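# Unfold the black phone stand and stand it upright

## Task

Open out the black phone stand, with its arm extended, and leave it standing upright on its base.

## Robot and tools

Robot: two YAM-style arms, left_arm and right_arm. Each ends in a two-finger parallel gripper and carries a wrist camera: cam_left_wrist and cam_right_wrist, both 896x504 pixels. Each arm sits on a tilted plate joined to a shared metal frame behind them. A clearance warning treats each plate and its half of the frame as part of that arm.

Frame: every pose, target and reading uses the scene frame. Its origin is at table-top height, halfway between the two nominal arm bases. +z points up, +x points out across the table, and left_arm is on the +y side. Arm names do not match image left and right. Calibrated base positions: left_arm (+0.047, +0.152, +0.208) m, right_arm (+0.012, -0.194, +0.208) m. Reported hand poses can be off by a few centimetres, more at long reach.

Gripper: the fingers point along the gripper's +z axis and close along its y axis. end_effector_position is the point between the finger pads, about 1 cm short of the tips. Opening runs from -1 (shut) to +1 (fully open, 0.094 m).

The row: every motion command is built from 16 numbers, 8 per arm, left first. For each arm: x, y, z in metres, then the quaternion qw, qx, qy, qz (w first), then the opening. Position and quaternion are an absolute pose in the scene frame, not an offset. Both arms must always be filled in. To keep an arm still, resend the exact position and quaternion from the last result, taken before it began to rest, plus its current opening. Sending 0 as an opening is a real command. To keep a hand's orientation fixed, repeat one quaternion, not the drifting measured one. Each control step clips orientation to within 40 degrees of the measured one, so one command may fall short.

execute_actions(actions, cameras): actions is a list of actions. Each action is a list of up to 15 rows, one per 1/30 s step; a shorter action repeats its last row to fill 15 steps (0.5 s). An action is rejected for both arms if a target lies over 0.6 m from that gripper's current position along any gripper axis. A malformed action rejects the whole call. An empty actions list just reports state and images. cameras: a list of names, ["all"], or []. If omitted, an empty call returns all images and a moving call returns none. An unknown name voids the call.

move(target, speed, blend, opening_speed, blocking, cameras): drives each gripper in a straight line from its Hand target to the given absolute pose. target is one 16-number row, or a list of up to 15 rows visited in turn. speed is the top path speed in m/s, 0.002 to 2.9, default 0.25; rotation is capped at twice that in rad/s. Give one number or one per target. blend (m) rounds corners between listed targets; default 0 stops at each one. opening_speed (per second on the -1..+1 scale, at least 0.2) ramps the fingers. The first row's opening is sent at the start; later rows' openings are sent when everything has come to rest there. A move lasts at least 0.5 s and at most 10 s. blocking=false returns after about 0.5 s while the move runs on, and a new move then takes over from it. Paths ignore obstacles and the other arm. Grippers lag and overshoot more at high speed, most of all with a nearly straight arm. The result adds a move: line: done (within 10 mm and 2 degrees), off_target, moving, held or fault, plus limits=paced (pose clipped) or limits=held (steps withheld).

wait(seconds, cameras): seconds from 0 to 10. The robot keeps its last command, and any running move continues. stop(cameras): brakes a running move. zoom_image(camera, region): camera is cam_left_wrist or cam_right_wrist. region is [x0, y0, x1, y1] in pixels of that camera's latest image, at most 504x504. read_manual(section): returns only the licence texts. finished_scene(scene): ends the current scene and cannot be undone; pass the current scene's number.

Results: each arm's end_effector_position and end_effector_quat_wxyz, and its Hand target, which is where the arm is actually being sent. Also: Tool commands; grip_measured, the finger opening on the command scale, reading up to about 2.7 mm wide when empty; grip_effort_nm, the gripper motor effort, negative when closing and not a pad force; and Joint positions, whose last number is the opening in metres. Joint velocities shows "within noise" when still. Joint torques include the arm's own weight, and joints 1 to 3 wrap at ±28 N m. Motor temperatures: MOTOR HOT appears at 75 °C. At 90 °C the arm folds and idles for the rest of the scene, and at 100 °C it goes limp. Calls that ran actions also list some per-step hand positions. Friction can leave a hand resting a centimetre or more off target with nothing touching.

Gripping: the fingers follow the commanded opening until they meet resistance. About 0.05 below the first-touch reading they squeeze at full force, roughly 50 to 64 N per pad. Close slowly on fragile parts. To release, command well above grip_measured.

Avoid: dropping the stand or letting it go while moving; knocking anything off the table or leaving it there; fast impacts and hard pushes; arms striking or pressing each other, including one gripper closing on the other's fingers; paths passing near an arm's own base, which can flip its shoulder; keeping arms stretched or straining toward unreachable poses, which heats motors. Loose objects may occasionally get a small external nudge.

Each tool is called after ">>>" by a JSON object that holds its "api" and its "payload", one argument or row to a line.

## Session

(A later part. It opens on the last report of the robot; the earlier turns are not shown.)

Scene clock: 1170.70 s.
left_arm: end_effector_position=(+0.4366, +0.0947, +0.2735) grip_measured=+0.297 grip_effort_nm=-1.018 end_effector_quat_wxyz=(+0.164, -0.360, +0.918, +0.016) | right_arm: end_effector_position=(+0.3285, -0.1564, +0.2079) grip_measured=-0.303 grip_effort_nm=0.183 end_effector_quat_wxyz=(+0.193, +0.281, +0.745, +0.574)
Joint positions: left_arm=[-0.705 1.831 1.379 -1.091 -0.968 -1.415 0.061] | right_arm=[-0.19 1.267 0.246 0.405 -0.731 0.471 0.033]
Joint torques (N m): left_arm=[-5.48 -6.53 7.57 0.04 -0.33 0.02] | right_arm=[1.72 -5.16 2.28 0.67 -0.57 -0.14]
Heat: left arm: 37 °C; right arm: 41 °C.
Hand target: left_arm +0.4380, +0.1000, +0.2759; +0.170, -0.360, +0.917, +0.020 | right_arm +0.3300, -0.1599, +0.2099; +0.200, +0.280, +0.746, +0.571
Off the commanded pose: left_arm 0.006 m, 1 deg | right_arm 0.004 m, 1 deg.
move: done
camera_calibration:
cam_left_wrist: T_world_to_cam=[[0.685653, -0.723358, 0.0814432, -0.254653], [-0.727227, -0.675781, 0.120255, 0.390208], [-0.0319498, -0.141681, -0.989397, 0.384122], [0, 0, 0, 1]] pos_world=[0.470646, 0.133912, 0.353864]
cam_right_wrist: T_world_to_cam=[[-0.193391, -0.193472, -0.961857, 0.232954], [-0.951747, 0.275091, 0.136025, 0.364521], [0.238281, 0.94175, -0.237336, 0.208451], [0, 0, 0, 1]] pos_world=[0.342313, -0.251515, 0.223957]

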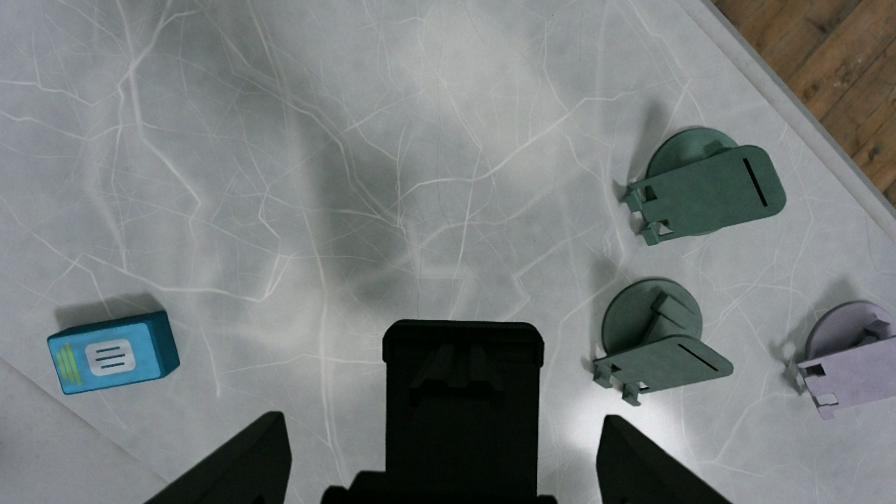

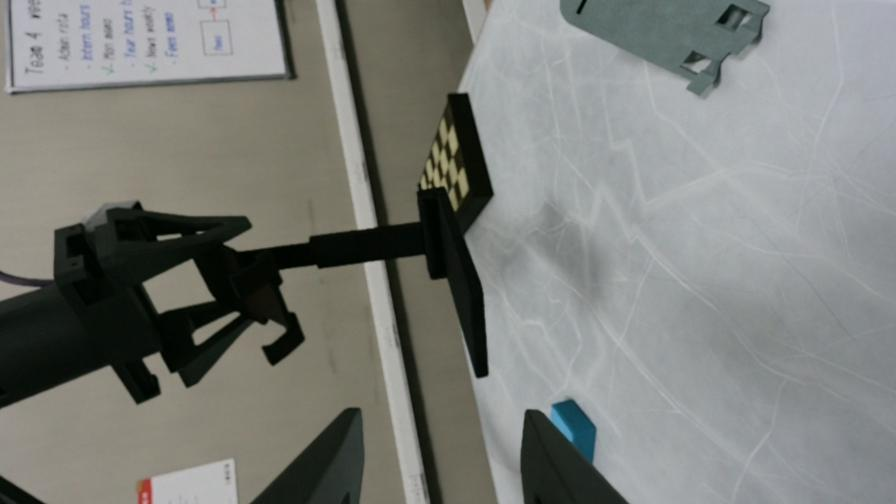

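>>> {"api": "move", "payload": {
  "target": [
    [0.44,0.15,0.17,0.041,-0.365,0.93,0.016,-0.3,0.33,-0.16,0.21,0.2,0.28,0.745,0.57,-0.3]
  ],
  "speed": 0.08,
  "cameras": ["all"]
}}

Scene clock: 1178.17 s.
left_arm: end_effector_position=(+0.4409, +0.1486, +0.1704) grip_measured=+0.297 grip_effort_nm=-1.013 end_effector_quat_wxyz=(+0.040, -0.364, +0.930, +0.017) | right_arm: end_effector_position=(+0.3284, -0.1563, +0.2078) grip_measured=-0.303 grip_effort_nm=0.188 end_effector_quat_wxyz=(+0.193, +0.281, +0.745, +0.573)
Joint positions: left_arm=[-0.337 1.817 1.265 -0.825 -0.735 -1.041 0.061] | right_arm=[-0.19 1.267 0.246 0.404 -0.73 0.471 0.033]
Joint torques (N m): left_arm=[-5.33 -7.84 5.75 0.06 -0.06 -0.02] | right_arm=[1.46 -5.27 2.4 0.65 -0.58 -0.1]
Motor temperatures (°C): left_arm=[30 37 33 33 31 28 28] | right_arm=[34 41 28 35 30 28 32]
Heat: left arm: 37 °C; right arm: 41 °C.
Hand target: left_arm +0.4400, +0.1501, +0.1700; +0.041, -0.365, +0.930, +0.016 | right_arm +0.3300, -0.1599, +0.2099; +0.200, +0.280, +0.746, +0.571
Off the commanded pose: left_arm 0.002 m, 0 deg | right_arm 0.005 m, 1 deg.
move: done
camera_calibration:
cam_left_wrist: T_world_to_cam=[[0.69482, -0.719, -0.0162545, -0.198185], [-0.671051, -0.656282, 0.344941, 0.376166], [-0.25868, -0.228764, -0.938484, 0.394239], [0, 0, 0, 1]] pos_world=[0.492111, 0.194563, 0.23701]
cam_right_wrist: T_world_to_cam=[[-0.194083, -0.19364, -0.961684, 0.233015], [-0.951705, 0.274892, 0.136718, 0.364317], [0.237885, 0.941774, -0.23764, 0.208637], [0, 0, 0, 1]] pos_world=[0.342315, -0.251515, 0.223859]

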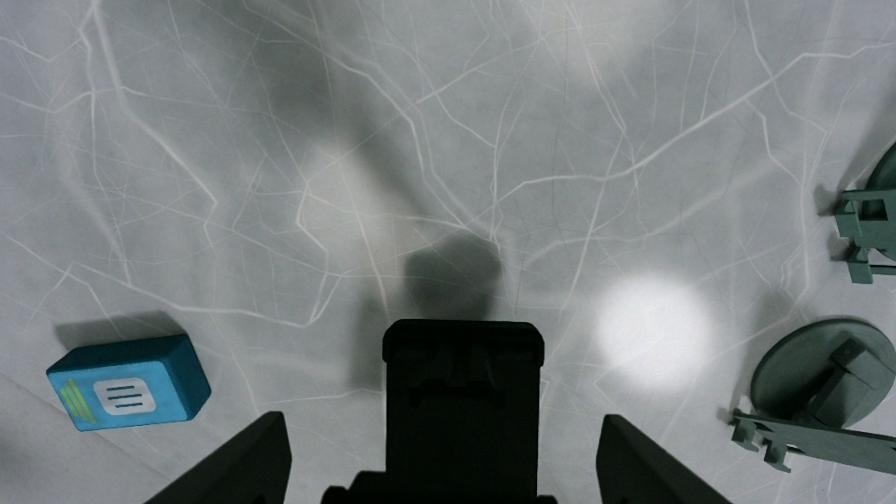

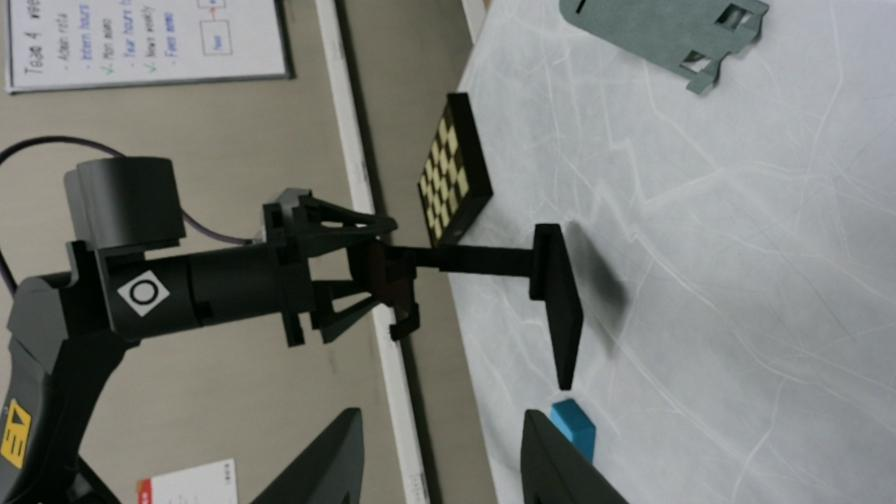

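>>> {"api": "move", "payload": {
  "target": [0.44,0.15,0.14,0.041,-0.365,0.93,0.016,-0.3,0.33,-0.16,0.21,0.2,0.28,0.745,0.57,-0.3],
  "speed": 0.05,
  "cameras": ["cam_right_wrist"]
}}

>>> {"api": "move", "payload": {
  "target": [0.44,0.15,0.125,0.041,-0.365,0.93,0.016,-0.3,0.33,-0.16,0.21,0.2,0.28,0.745,0.57,-0.3],
  "speed": 0.04,
  "cameras": ["cam_right_wrist"]
}}

Scene clock: 1192.47 s.
left_arm: end_effector_position=(+0.4449, +0.1529, +0.1489) grip_measured=+0.297 grip_effort_nm=-1.013 end_effector_quat_wxyz=(+0.049, -0.371, +0.927, +0.010) | right_arm: end_effector_position=(+0.3284, -0.1563, +0.2077) grip_measured=-0.303 grip_effort_nm=0.188 end_effector_quat_wxyz=(+0.193, +0.281, +0.745, +0.573)
Joint positions: left_arm=[-0.286 1.821 1.206 -0.686 -0.723 -0.971 0.061] | right_arm=[-0.19 1.267 0.246 0.404 -0.73 0.471 0.033]
Joint torques (N m): left_arm=[-4.9 -5.79 5.59 0.13 -0.04 0.04] | right_arm=[1.52 -5.07 2.14 0.68 -0.59 -0.05]
Heat: left arm: 37 °C; right arm: 41 °C.
Hand target: left_arm +0.4398, +0.1501, +0.1402; +0.041, -0.365, +0.930, +0.016 | right_arm +0.3300, -0.1599, +0.2099; +0.200, +0.280, +0.746, +0.570
Off the commanded pose: left_arm 0.011 m, 1 deg | right_arm 0.005 m, 1 deg.
move: off_target (left_arm)
camera_calibration:
cam_right_wrist: T_world_to_cam=[[-0.194637, -0.193809, -0.961538, 0.233036], [-0.951614, 0.274963, 0.137206, 0.364086], [0.237796, 0.941718, -0.237949, 0.208628], [0, 0, 0, 1]] pos_world=[0.342215, -0.251415, 0.223761]
Images, in order (width x height): cam_right_wrist 896x504.

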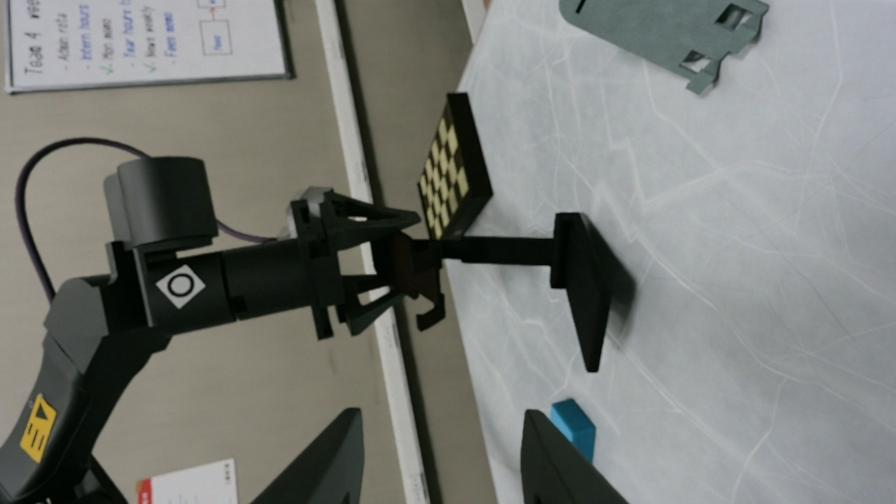

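Scene clock: 1193.43 s.
left_arm: end_effector_position=(+0.4476, +0.1537, +0.1424) grip_measured=+0.297 grip_effort_nm=-1.013 end_effector_quat_wxyz=(+0.054, -0.367, +0.929, +0.008) | right_arm: end_effector_position=(+0.3284, -0.1563, +0.2077) grip_measured=-0.303 grip_effort_nm=0.188 end_effector_quat_wxyz=(+0.193, +0.281, +0.745, +0.573)
Joint positions: left_arm=[-0.272 1.827 1.192 -0.64 -0.721 -0.934 0.061] | right_arm=[-0.19 1.267 0.246 0.404 -0.73 0.471 0.033]
Joint torques (N m): left_arm=[-4.03 -4.88 4.55 0.4 0.01 0] | right_arm=[1.2 -5.11 2.35 0.69 -0.57 -0.11]
Heat: left arm: 37 °C; right arm: 41 °C.
Hand target: left_arm +0.4393, +0.1503, +0.1258; +0.041, -0.365, +0.930, +0.016 | right_arm +0.3300, -0.1599, +0.2099; +0.200, +0.280, +0.746, +0.570
Off the commanded pose: left_arm 0.019 m, 2 deg | right_arm 0.005 m, 1 deg.
move: off_target (left_arm)
camera_calibration:
cam_right_wrist: T_world_to_cam=[[-0.194637, -0.193809, -0.961538, 0.233036], [-0.951614, 0.274963, 0.137206, 0.364086], [0.237796, 0.941718, -0.237949, 0.208628], [0, 0, 0, 1]] pos_world=[0.342215, -0.251415, 0.223761]
Images, in order (width x height): cam_right_wrist 896x504.

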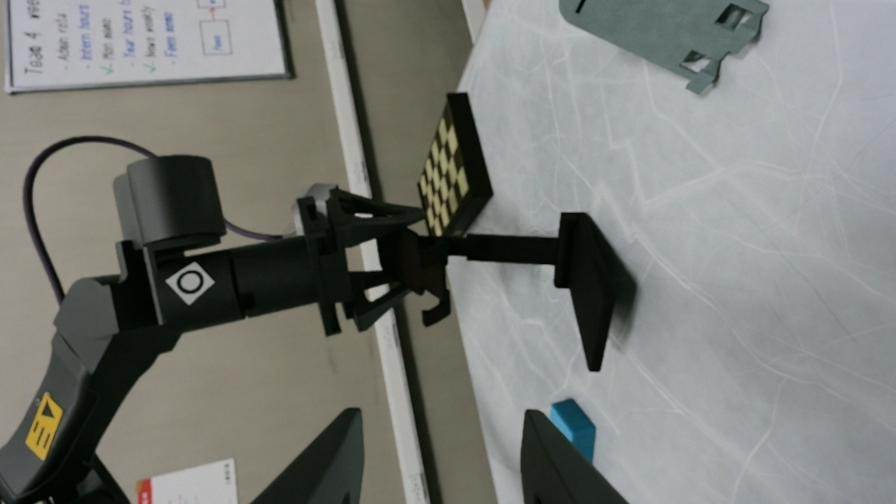

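>>> {"api": "move", "payload": {
  "target": [0.44,0.15,0.12,0.0,-0.3657,0.932,0.001,-0.3,0.33,-0.16,0.21,0.2,0.28,0.745,0.57,-0.3],
  "speed": 0.04,
  "cameras": ["cam_right_wrist"]
}}

>>> {"api": "move", "payload": {
  "target": [0.44,0.15,0.11,0.0,-0.3657,0.932,0.001,-0.3,0.33,-0.16,0.21,0.2,0.28,0.745,0.57,-0.3],
  "speed": 0.04,
  "cameras": ["cam_right_wrist"]
}}

Scene clock: 1200.50 s.
left_arm: end_effector_position=(+0.4511, +0.1579, +0.1393) grip_measured=+0.297 grip_effort_nm=-1.013 end_effector_quat_wxyz=(+0.030, -0.374, +0.927, -0.003) | right_arm: end_effector_position=(+0.3284, -0.1563, +0.2077) grip_measured=-0.303 grip_effort_nm=0.188 end_effector_quat_wxyz=(+0.193, +0.281, +0.745, +0.573)
Joint positions: left_arm=[-0.237 1.84 1.241 -0.687 -0.667 -0.93 0.061] | right_arm=[-0.19 1.267 0.246 0.404 -0.73 0.471 0.033]
Joint torques (N m): left_arm=[-3.93 -4.21 6.02 -0.05 0.33 -0.05] | right_arm=[1.55 -5.34 2.24 0.66 -0.64 -0.11]
Heat: left arm: 36 °C; right arm: 41 °C.
Hand target: left_arm +0.4392, +0.1505, +0.1211; +0.000, -0.366, +0.931, +0.001 | right_arm +0.3300, -0.1599, +0.2099; +0.200, +0.280, +0.746, +0.570
Off the commanded pose: left_arm 0.024 m, 4 deg | right_arm 0.005 m, 1 deg.
move: off_target (left_arm)
camera_calibration:
cam_right_wrist: T_world_to_cam=[[-0.194637, -0.193809, -0.961538, 0.233036], [-0.951614, 0.274963, 0.137206, 0.364086], [0.237796, 0.941718, -0.237949, 0.208628], [0, 0, 0, 1]] pos_world=[0.342215, -0.251415, 0.223761]
Images, in order (width x height): cam_right_wrist 896x504.

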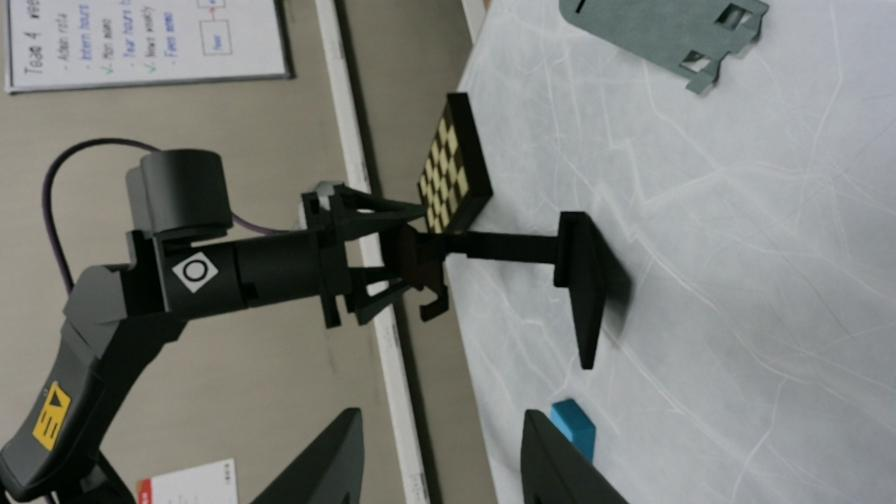

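Scene clock: 1201.37 s.
left_arm: end_effector_position=(+0.4513, +0.1572, +0.1323) grip_measured=+0.297 grip_effort_nm=-1.009 end_effector_quat_wxyz=(+0.024, -0.371, +0.928, -0.006) | right_arm: end_effector_position=(+0.3284, -0.1563, +0.2077) grip_measured=-0.303 grip_effort_nm=0.183 end_effector_quat_wxyz=(+0.193, +0.281, +0.745, +0.573)
Joint positions: left_arm=[-0.222 1.855 1.241 -0.67 -0.653 -0.912 0.061] | right_arm=[-0.19 1.267 0.246 0.404 -0.73 0.471 0.033]
Joint torques (N m): left_arm=[-3.77 -4.14 4.75 0.23 0.17 -0.04] | right_arm=[1.51 -5.12 2.1 0.68 -0.61 -0.09]
Heat: left arm: 36 °C; right arm: 41 °C.
Hand target: left_arm +0.4389, +0.1506, +0.1113; +0.000, -0.366, +0.931, +0.001 | right_arm +0.3300, -0.1599, +0.2099; +0.200, +0.280, +0.746, +0.570
Off the commanded pose: left_arm 0.026 m, 3 deg | right_arm 0.005 m, 1 deg.
move: off_target (left_arm)
camera_calibration:
cam_right_wrist: T_world_to_cam=[[-0.194637, -0.193809, -0.961538, 0.233036], [-0.951614, 0.274963, 0.137206, 0.364086], [0.237796, 0.941718, -0.237949, 0.208628], [0, 0, 0, 1]] pos_world=[0.342215, -0.251415, 0.223761]
Images, in order (width x height): cam_right_wrist 896x504.

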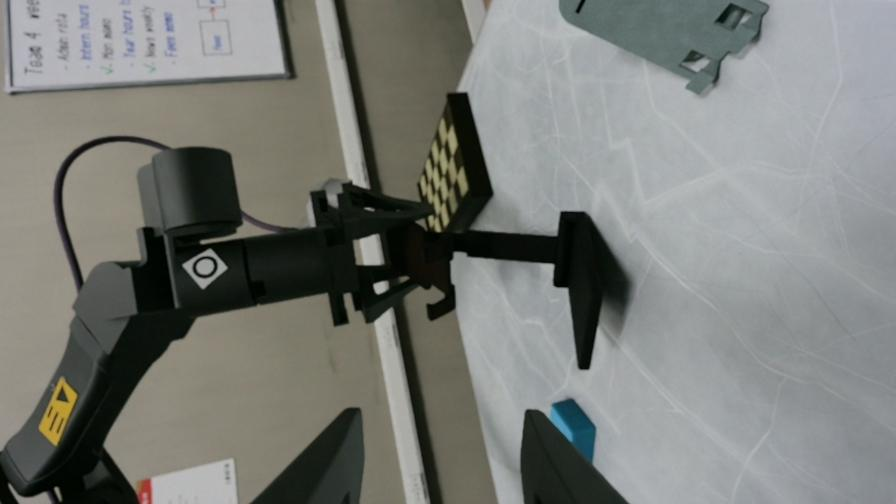

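>>> {"api": "wait", "payload": {
  "seconds": 0,
  "cameras": ["all"]
}}

>>> {"api": "zoom_image", "payload": {
  "camera": "cam_right_wrist",
  "region": [360, 150, 680, 400]
}}

Scene clock: 1212.03 s.
left_arm: end_effector_position=(+0.4513, +0.1571, +0.1323) grip_measured=+0.297 grip_effort_nm=-1.013 end_effector_quat_wxyz=(+0.024, -0.371, +0.928, -0.006) | right_arm: end_effector_position=(+0.3284, -0.1563, +0.2077) grip_measured=-0.303 grip_effort_nm=0.188 end_effector_quat_wxyz=(+0.193, +0.281, +0.745, +0.573)
Joint positions: left_arm=[-0.222 1.855 1.241 -0.67 -0.652 -0.911 0.061] | right_arm=[-0.19 1.267 0.246 0.404 -0.73 0.471 0.033]
Joint torques (N m): left_arm=[-3.74 -4.21 4.85 0.23 0.17 -0.02] | right_arm=[1.47 -5.16 2.21 0.69 -0.61 -0.11]
Heat: left arm: 35 °C; right arm: 41 °C.
Hand target: left_arm +0.4390, +0.1505, +0.1113; +0.000, -0.366, +0.931, +0.001 | right_arm +0.3300, -0.1600, +0.2099; +0.200, +0.280, +0.746, +0.570
Tool commands: left_gripper/opening=-0.3 right_gripper/opening=-0.3
Off the commanded pose: left_arm 0.026 m, 3 deg | right_arm 0.005 m, 1 deg.
camera_calibration:
cam_left_wrist: T_world_to_cam=[[0.703674, -0.710369, 0.0147961, -0.209416], [-0.65875, -0.644455, 0.388234, 0.38874], [-0.266254, -0.282937, -0.921442, 0.372768], [0, 0, 0, 1]] pos_world=[0.502694, 0.207233, 0.195661]
cam_right_wrist: T_world_to_cam=[[-0.194637, -0.193809, -0.961538, 0.233036], [-0.951614, 0.274963, 0.137206, 0.364086], [0.237796, 0.941718, -0.237949, 0.208628], [0, 0, 0, 1]] pos_world=[0.342215, -0.251415, 0.223761]

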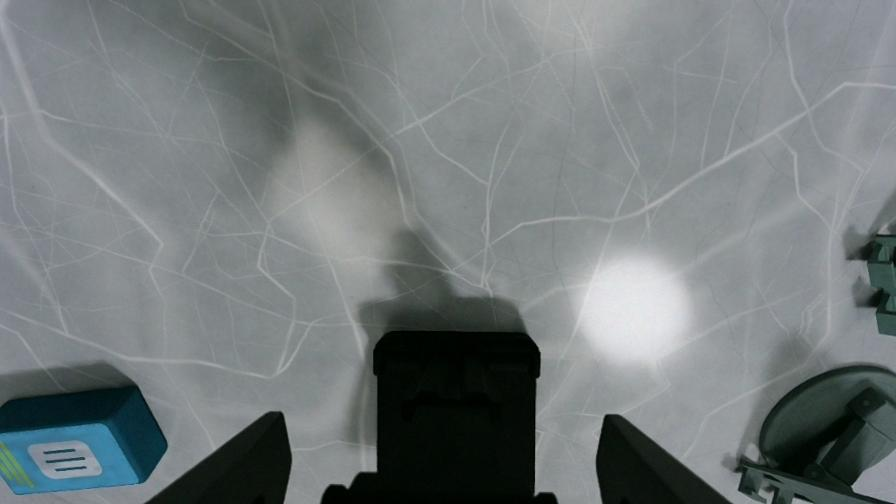

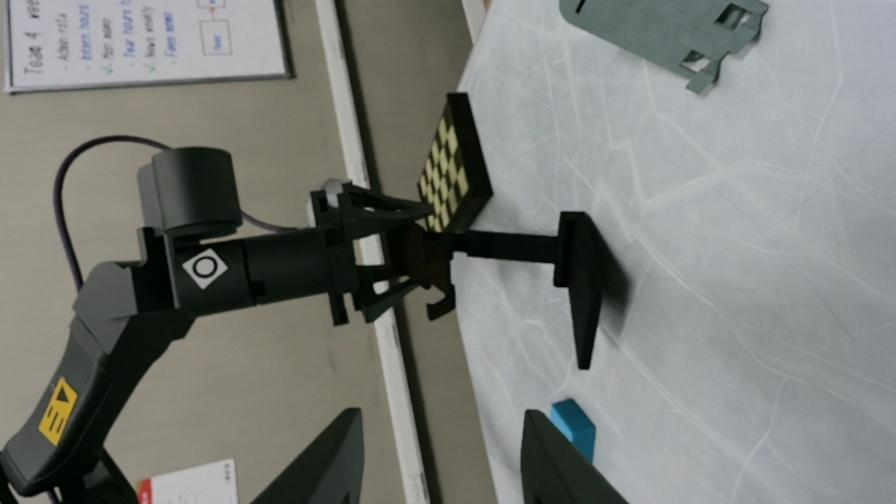

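Scaled by 1.575.

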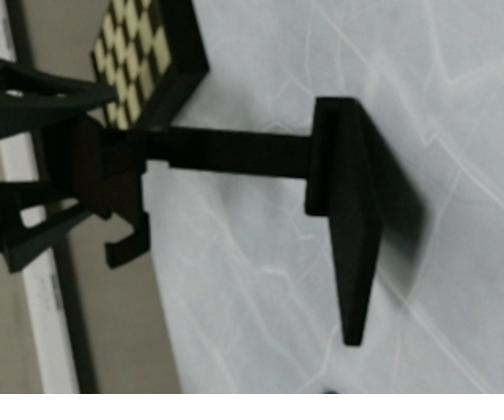

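>>> {"api": "move", "payload": {
  "target": [0.446,0.154,0.13,0.02,-0.3687,0.93,0.0,0.95,0.33,-0.16,0.21,0.2,0.28,0.745,0.57,-0.3],
  "opening_speed": 0.4,
  "cameras": ["cam_right_wrist"]
}}

>>> {"api": "zoom_image", "payload": {
  "camera": "cam_right_wrist",
  "region": [360, 150, 680, 400]
}}

Scene clock: 1220.93 s.
left_arm: end_effector_position=(+0.4510, +0.1575, +0.1321) grip_measured=+0.949 grip_effort_nm=0.081 end_effector_quat_wxyz=(+0.025, -0.374, +0.927, -0.005) | right_arm: end_effector_position=(+0.3283, -0.1563, +0.2077) grip_measured=-0.303 grip_effort_nm=0.188 end_effector_quat_wxyz=(+0.192, +0.281, +0.745, +0.573)
Joint positions: left_arm=[-0.222 1.855 1.24 -0.67 -0.655 -0.919 0.092] | right_arm=[-0.19 1.267 0.246 0.403 -0.73 0.471 0.033]
Joint torques (N m): left_arm=[-6.26 -7.32 5.57 -0.07 -0.05 -0.1] | right_arm=[1.5 -5.12 2.37 0.67 -0.61 -0.09]
Heat: left arm: 35 °C; right arm: 40 °C.
Hand target: left_arm +0.4460, +0.1541, +0.1300; +0.020, -0.369, +0.929, +0.000 | right_arm +0.3300, -0.1599, +0.2099; +0.200, +0.280, +0.746, +0.570
Off the commanded pose: left_arm 0.007 m, 1 deg | right_arm 0.005 m, 1 deg.
move: done
camera_calibration:
cam_right_wrist: T_world_to_cam=[[-0.194884, -0.193777, -0.961494, 0.233119], [-0.95164, 0.274716, 0.137521, 0.363963], [0.23749, 0.941797, -0.237943, 0.208752], [0, 0, 0, 1]] pos_world=[0.342216, -0.251415, 0.223761]
Images, in order (width x height): cam_right_wrist 896x504.

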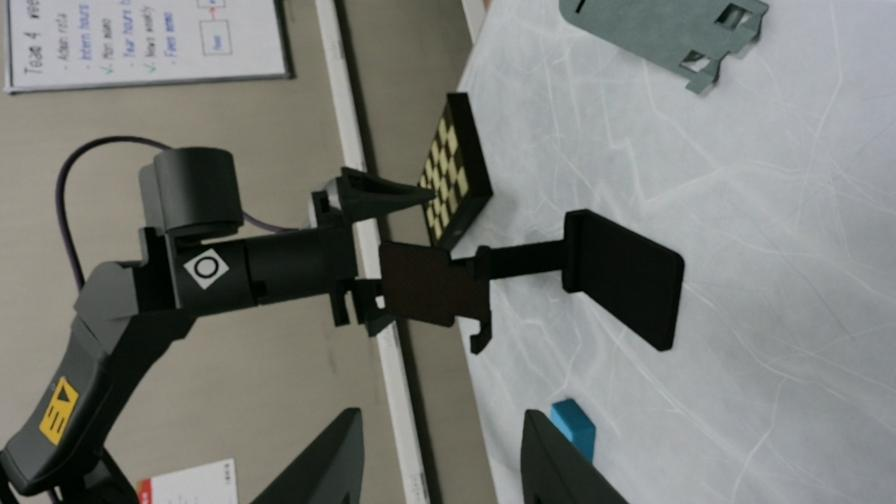

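Scaled by 1.575.

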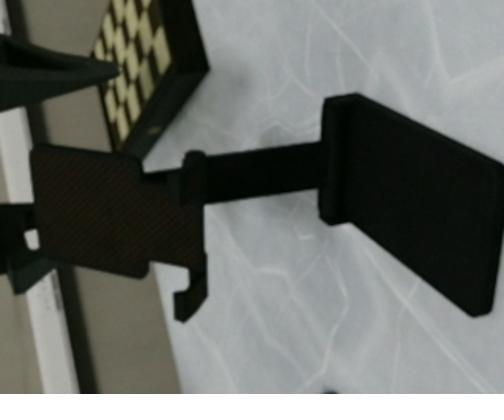

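>>> {"api": "move", "payload": {
  "target": [0.44,0.15,0.27,0.02,-0.3687,0.93,0.0,0.95,0.33,-0.16,0.21,0.2,0.28,0.745,0.57,-0.3],
  "speed": 0.12,
  "cameras": ["all"]
}}

>>> {"api": "zoom_image", "payload": {
  "camera": "cam_right_wrist",
  "region": [360, 150, 700, 400]
}}

Scene clock: 1224.83 s.
left_arm: end_effector_position=(+0.4343, +0.1480, +0.2560) grip_measured=+0.949 grip_effort_nm=0.081 end_effector_quat_wxyz=(+0.000, -0.365, +0.931, +0.008) | right_arm: end_effector_position=(+0.3283, -0.1563, +0.2077) grip_measured=-0.303 grip_effort_nm=0.183 end_effector_quat_wxyz=(+0.192, +0.281, +0.745, +0.573)
Joint positions: left_arm=[-0.475 1.798 1.543 -1.295 -0.68 -1.259 0.092] | right_arm=[-0.19 1.267 0.246 0.403 -0.73 0.471 0.033]
Joint torques (N m): left_arm=[-7.8 -8.08 9.11 -0.25 -0.24 -0.14] | right_arm=[1.59 -5.23 2.19 0.7 -0.6 -0.1]
Heat: left arm: 36 °C; right arm: 40 °C.
Hand target: left_arm +0.4398, +0.1501, +0.2697; +0.020, -0.369, +0.929, +0.000 | right_arm +0.3300, -0.1599, +0.2099; +0.200, +0.280, +0.746, +0.571
Off the commanded pose: left_arm 0.015 m, 2 deg | right_arm 0.005 m, 1 deg.
move: off_target (left_arm)
camera_calibration:
cam_left_wrist: T_world_to_cam=[[0.694222, -0.719162, -0.0293606, -0.189007], [-0.644676, -0.639424, 0.418962, 0.308856], [-0.320076, -0.271925, -0.907529, 0.497811], [0, 0, 0, 1]] pos_world=[0.489662, 0.19693, 0.316829]
cam_right_wrist: T_world_to_cam=[[-0.194884, -0.193777, -0.961494, 0.233119], [-0.95164, 0.274716, 0.137521, 0.363963], [0.23749, 0.941797, -0.237943, 0.208752], [0, 0, 0, 1]] pos_world=[0.342216, -0.251415, 0.223761]

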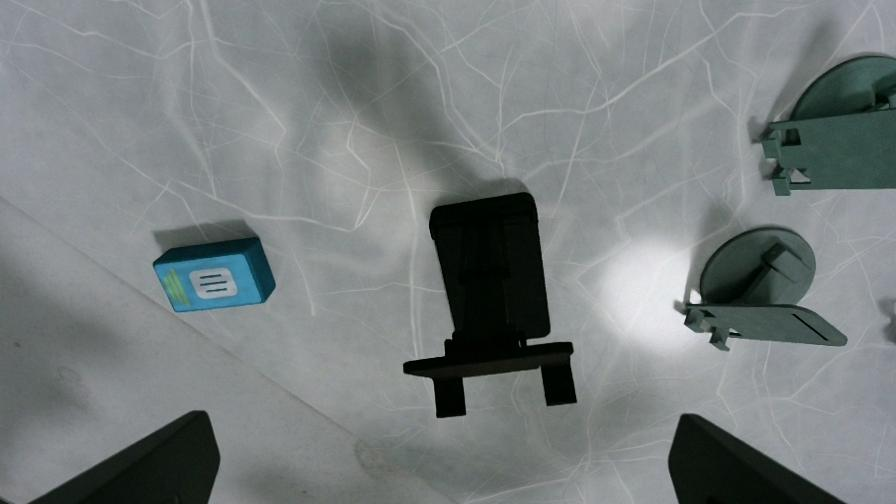

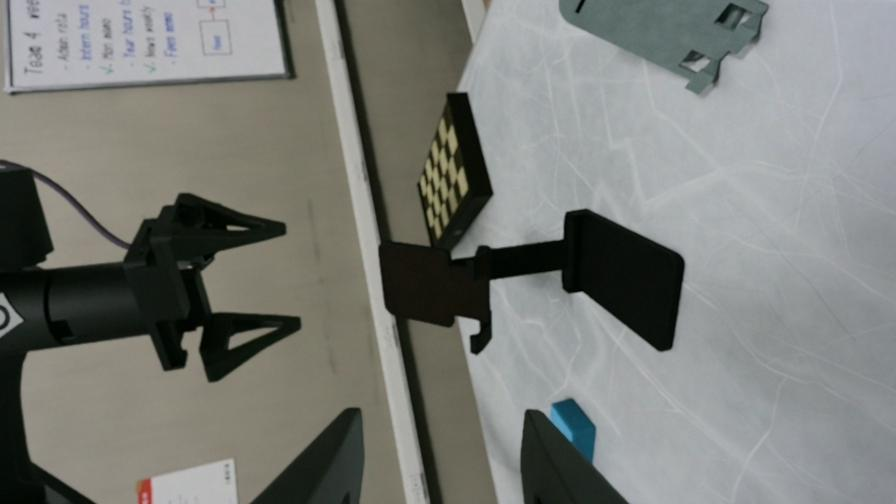

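Scaled by 1.482.

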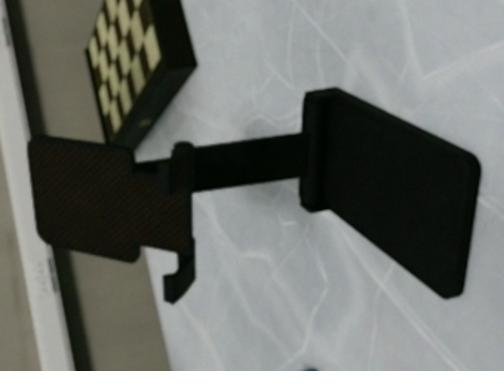

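>>> {"api": "finished_scene", "payload": {
  "scene": 1
}}

The scene is finished: the task was done.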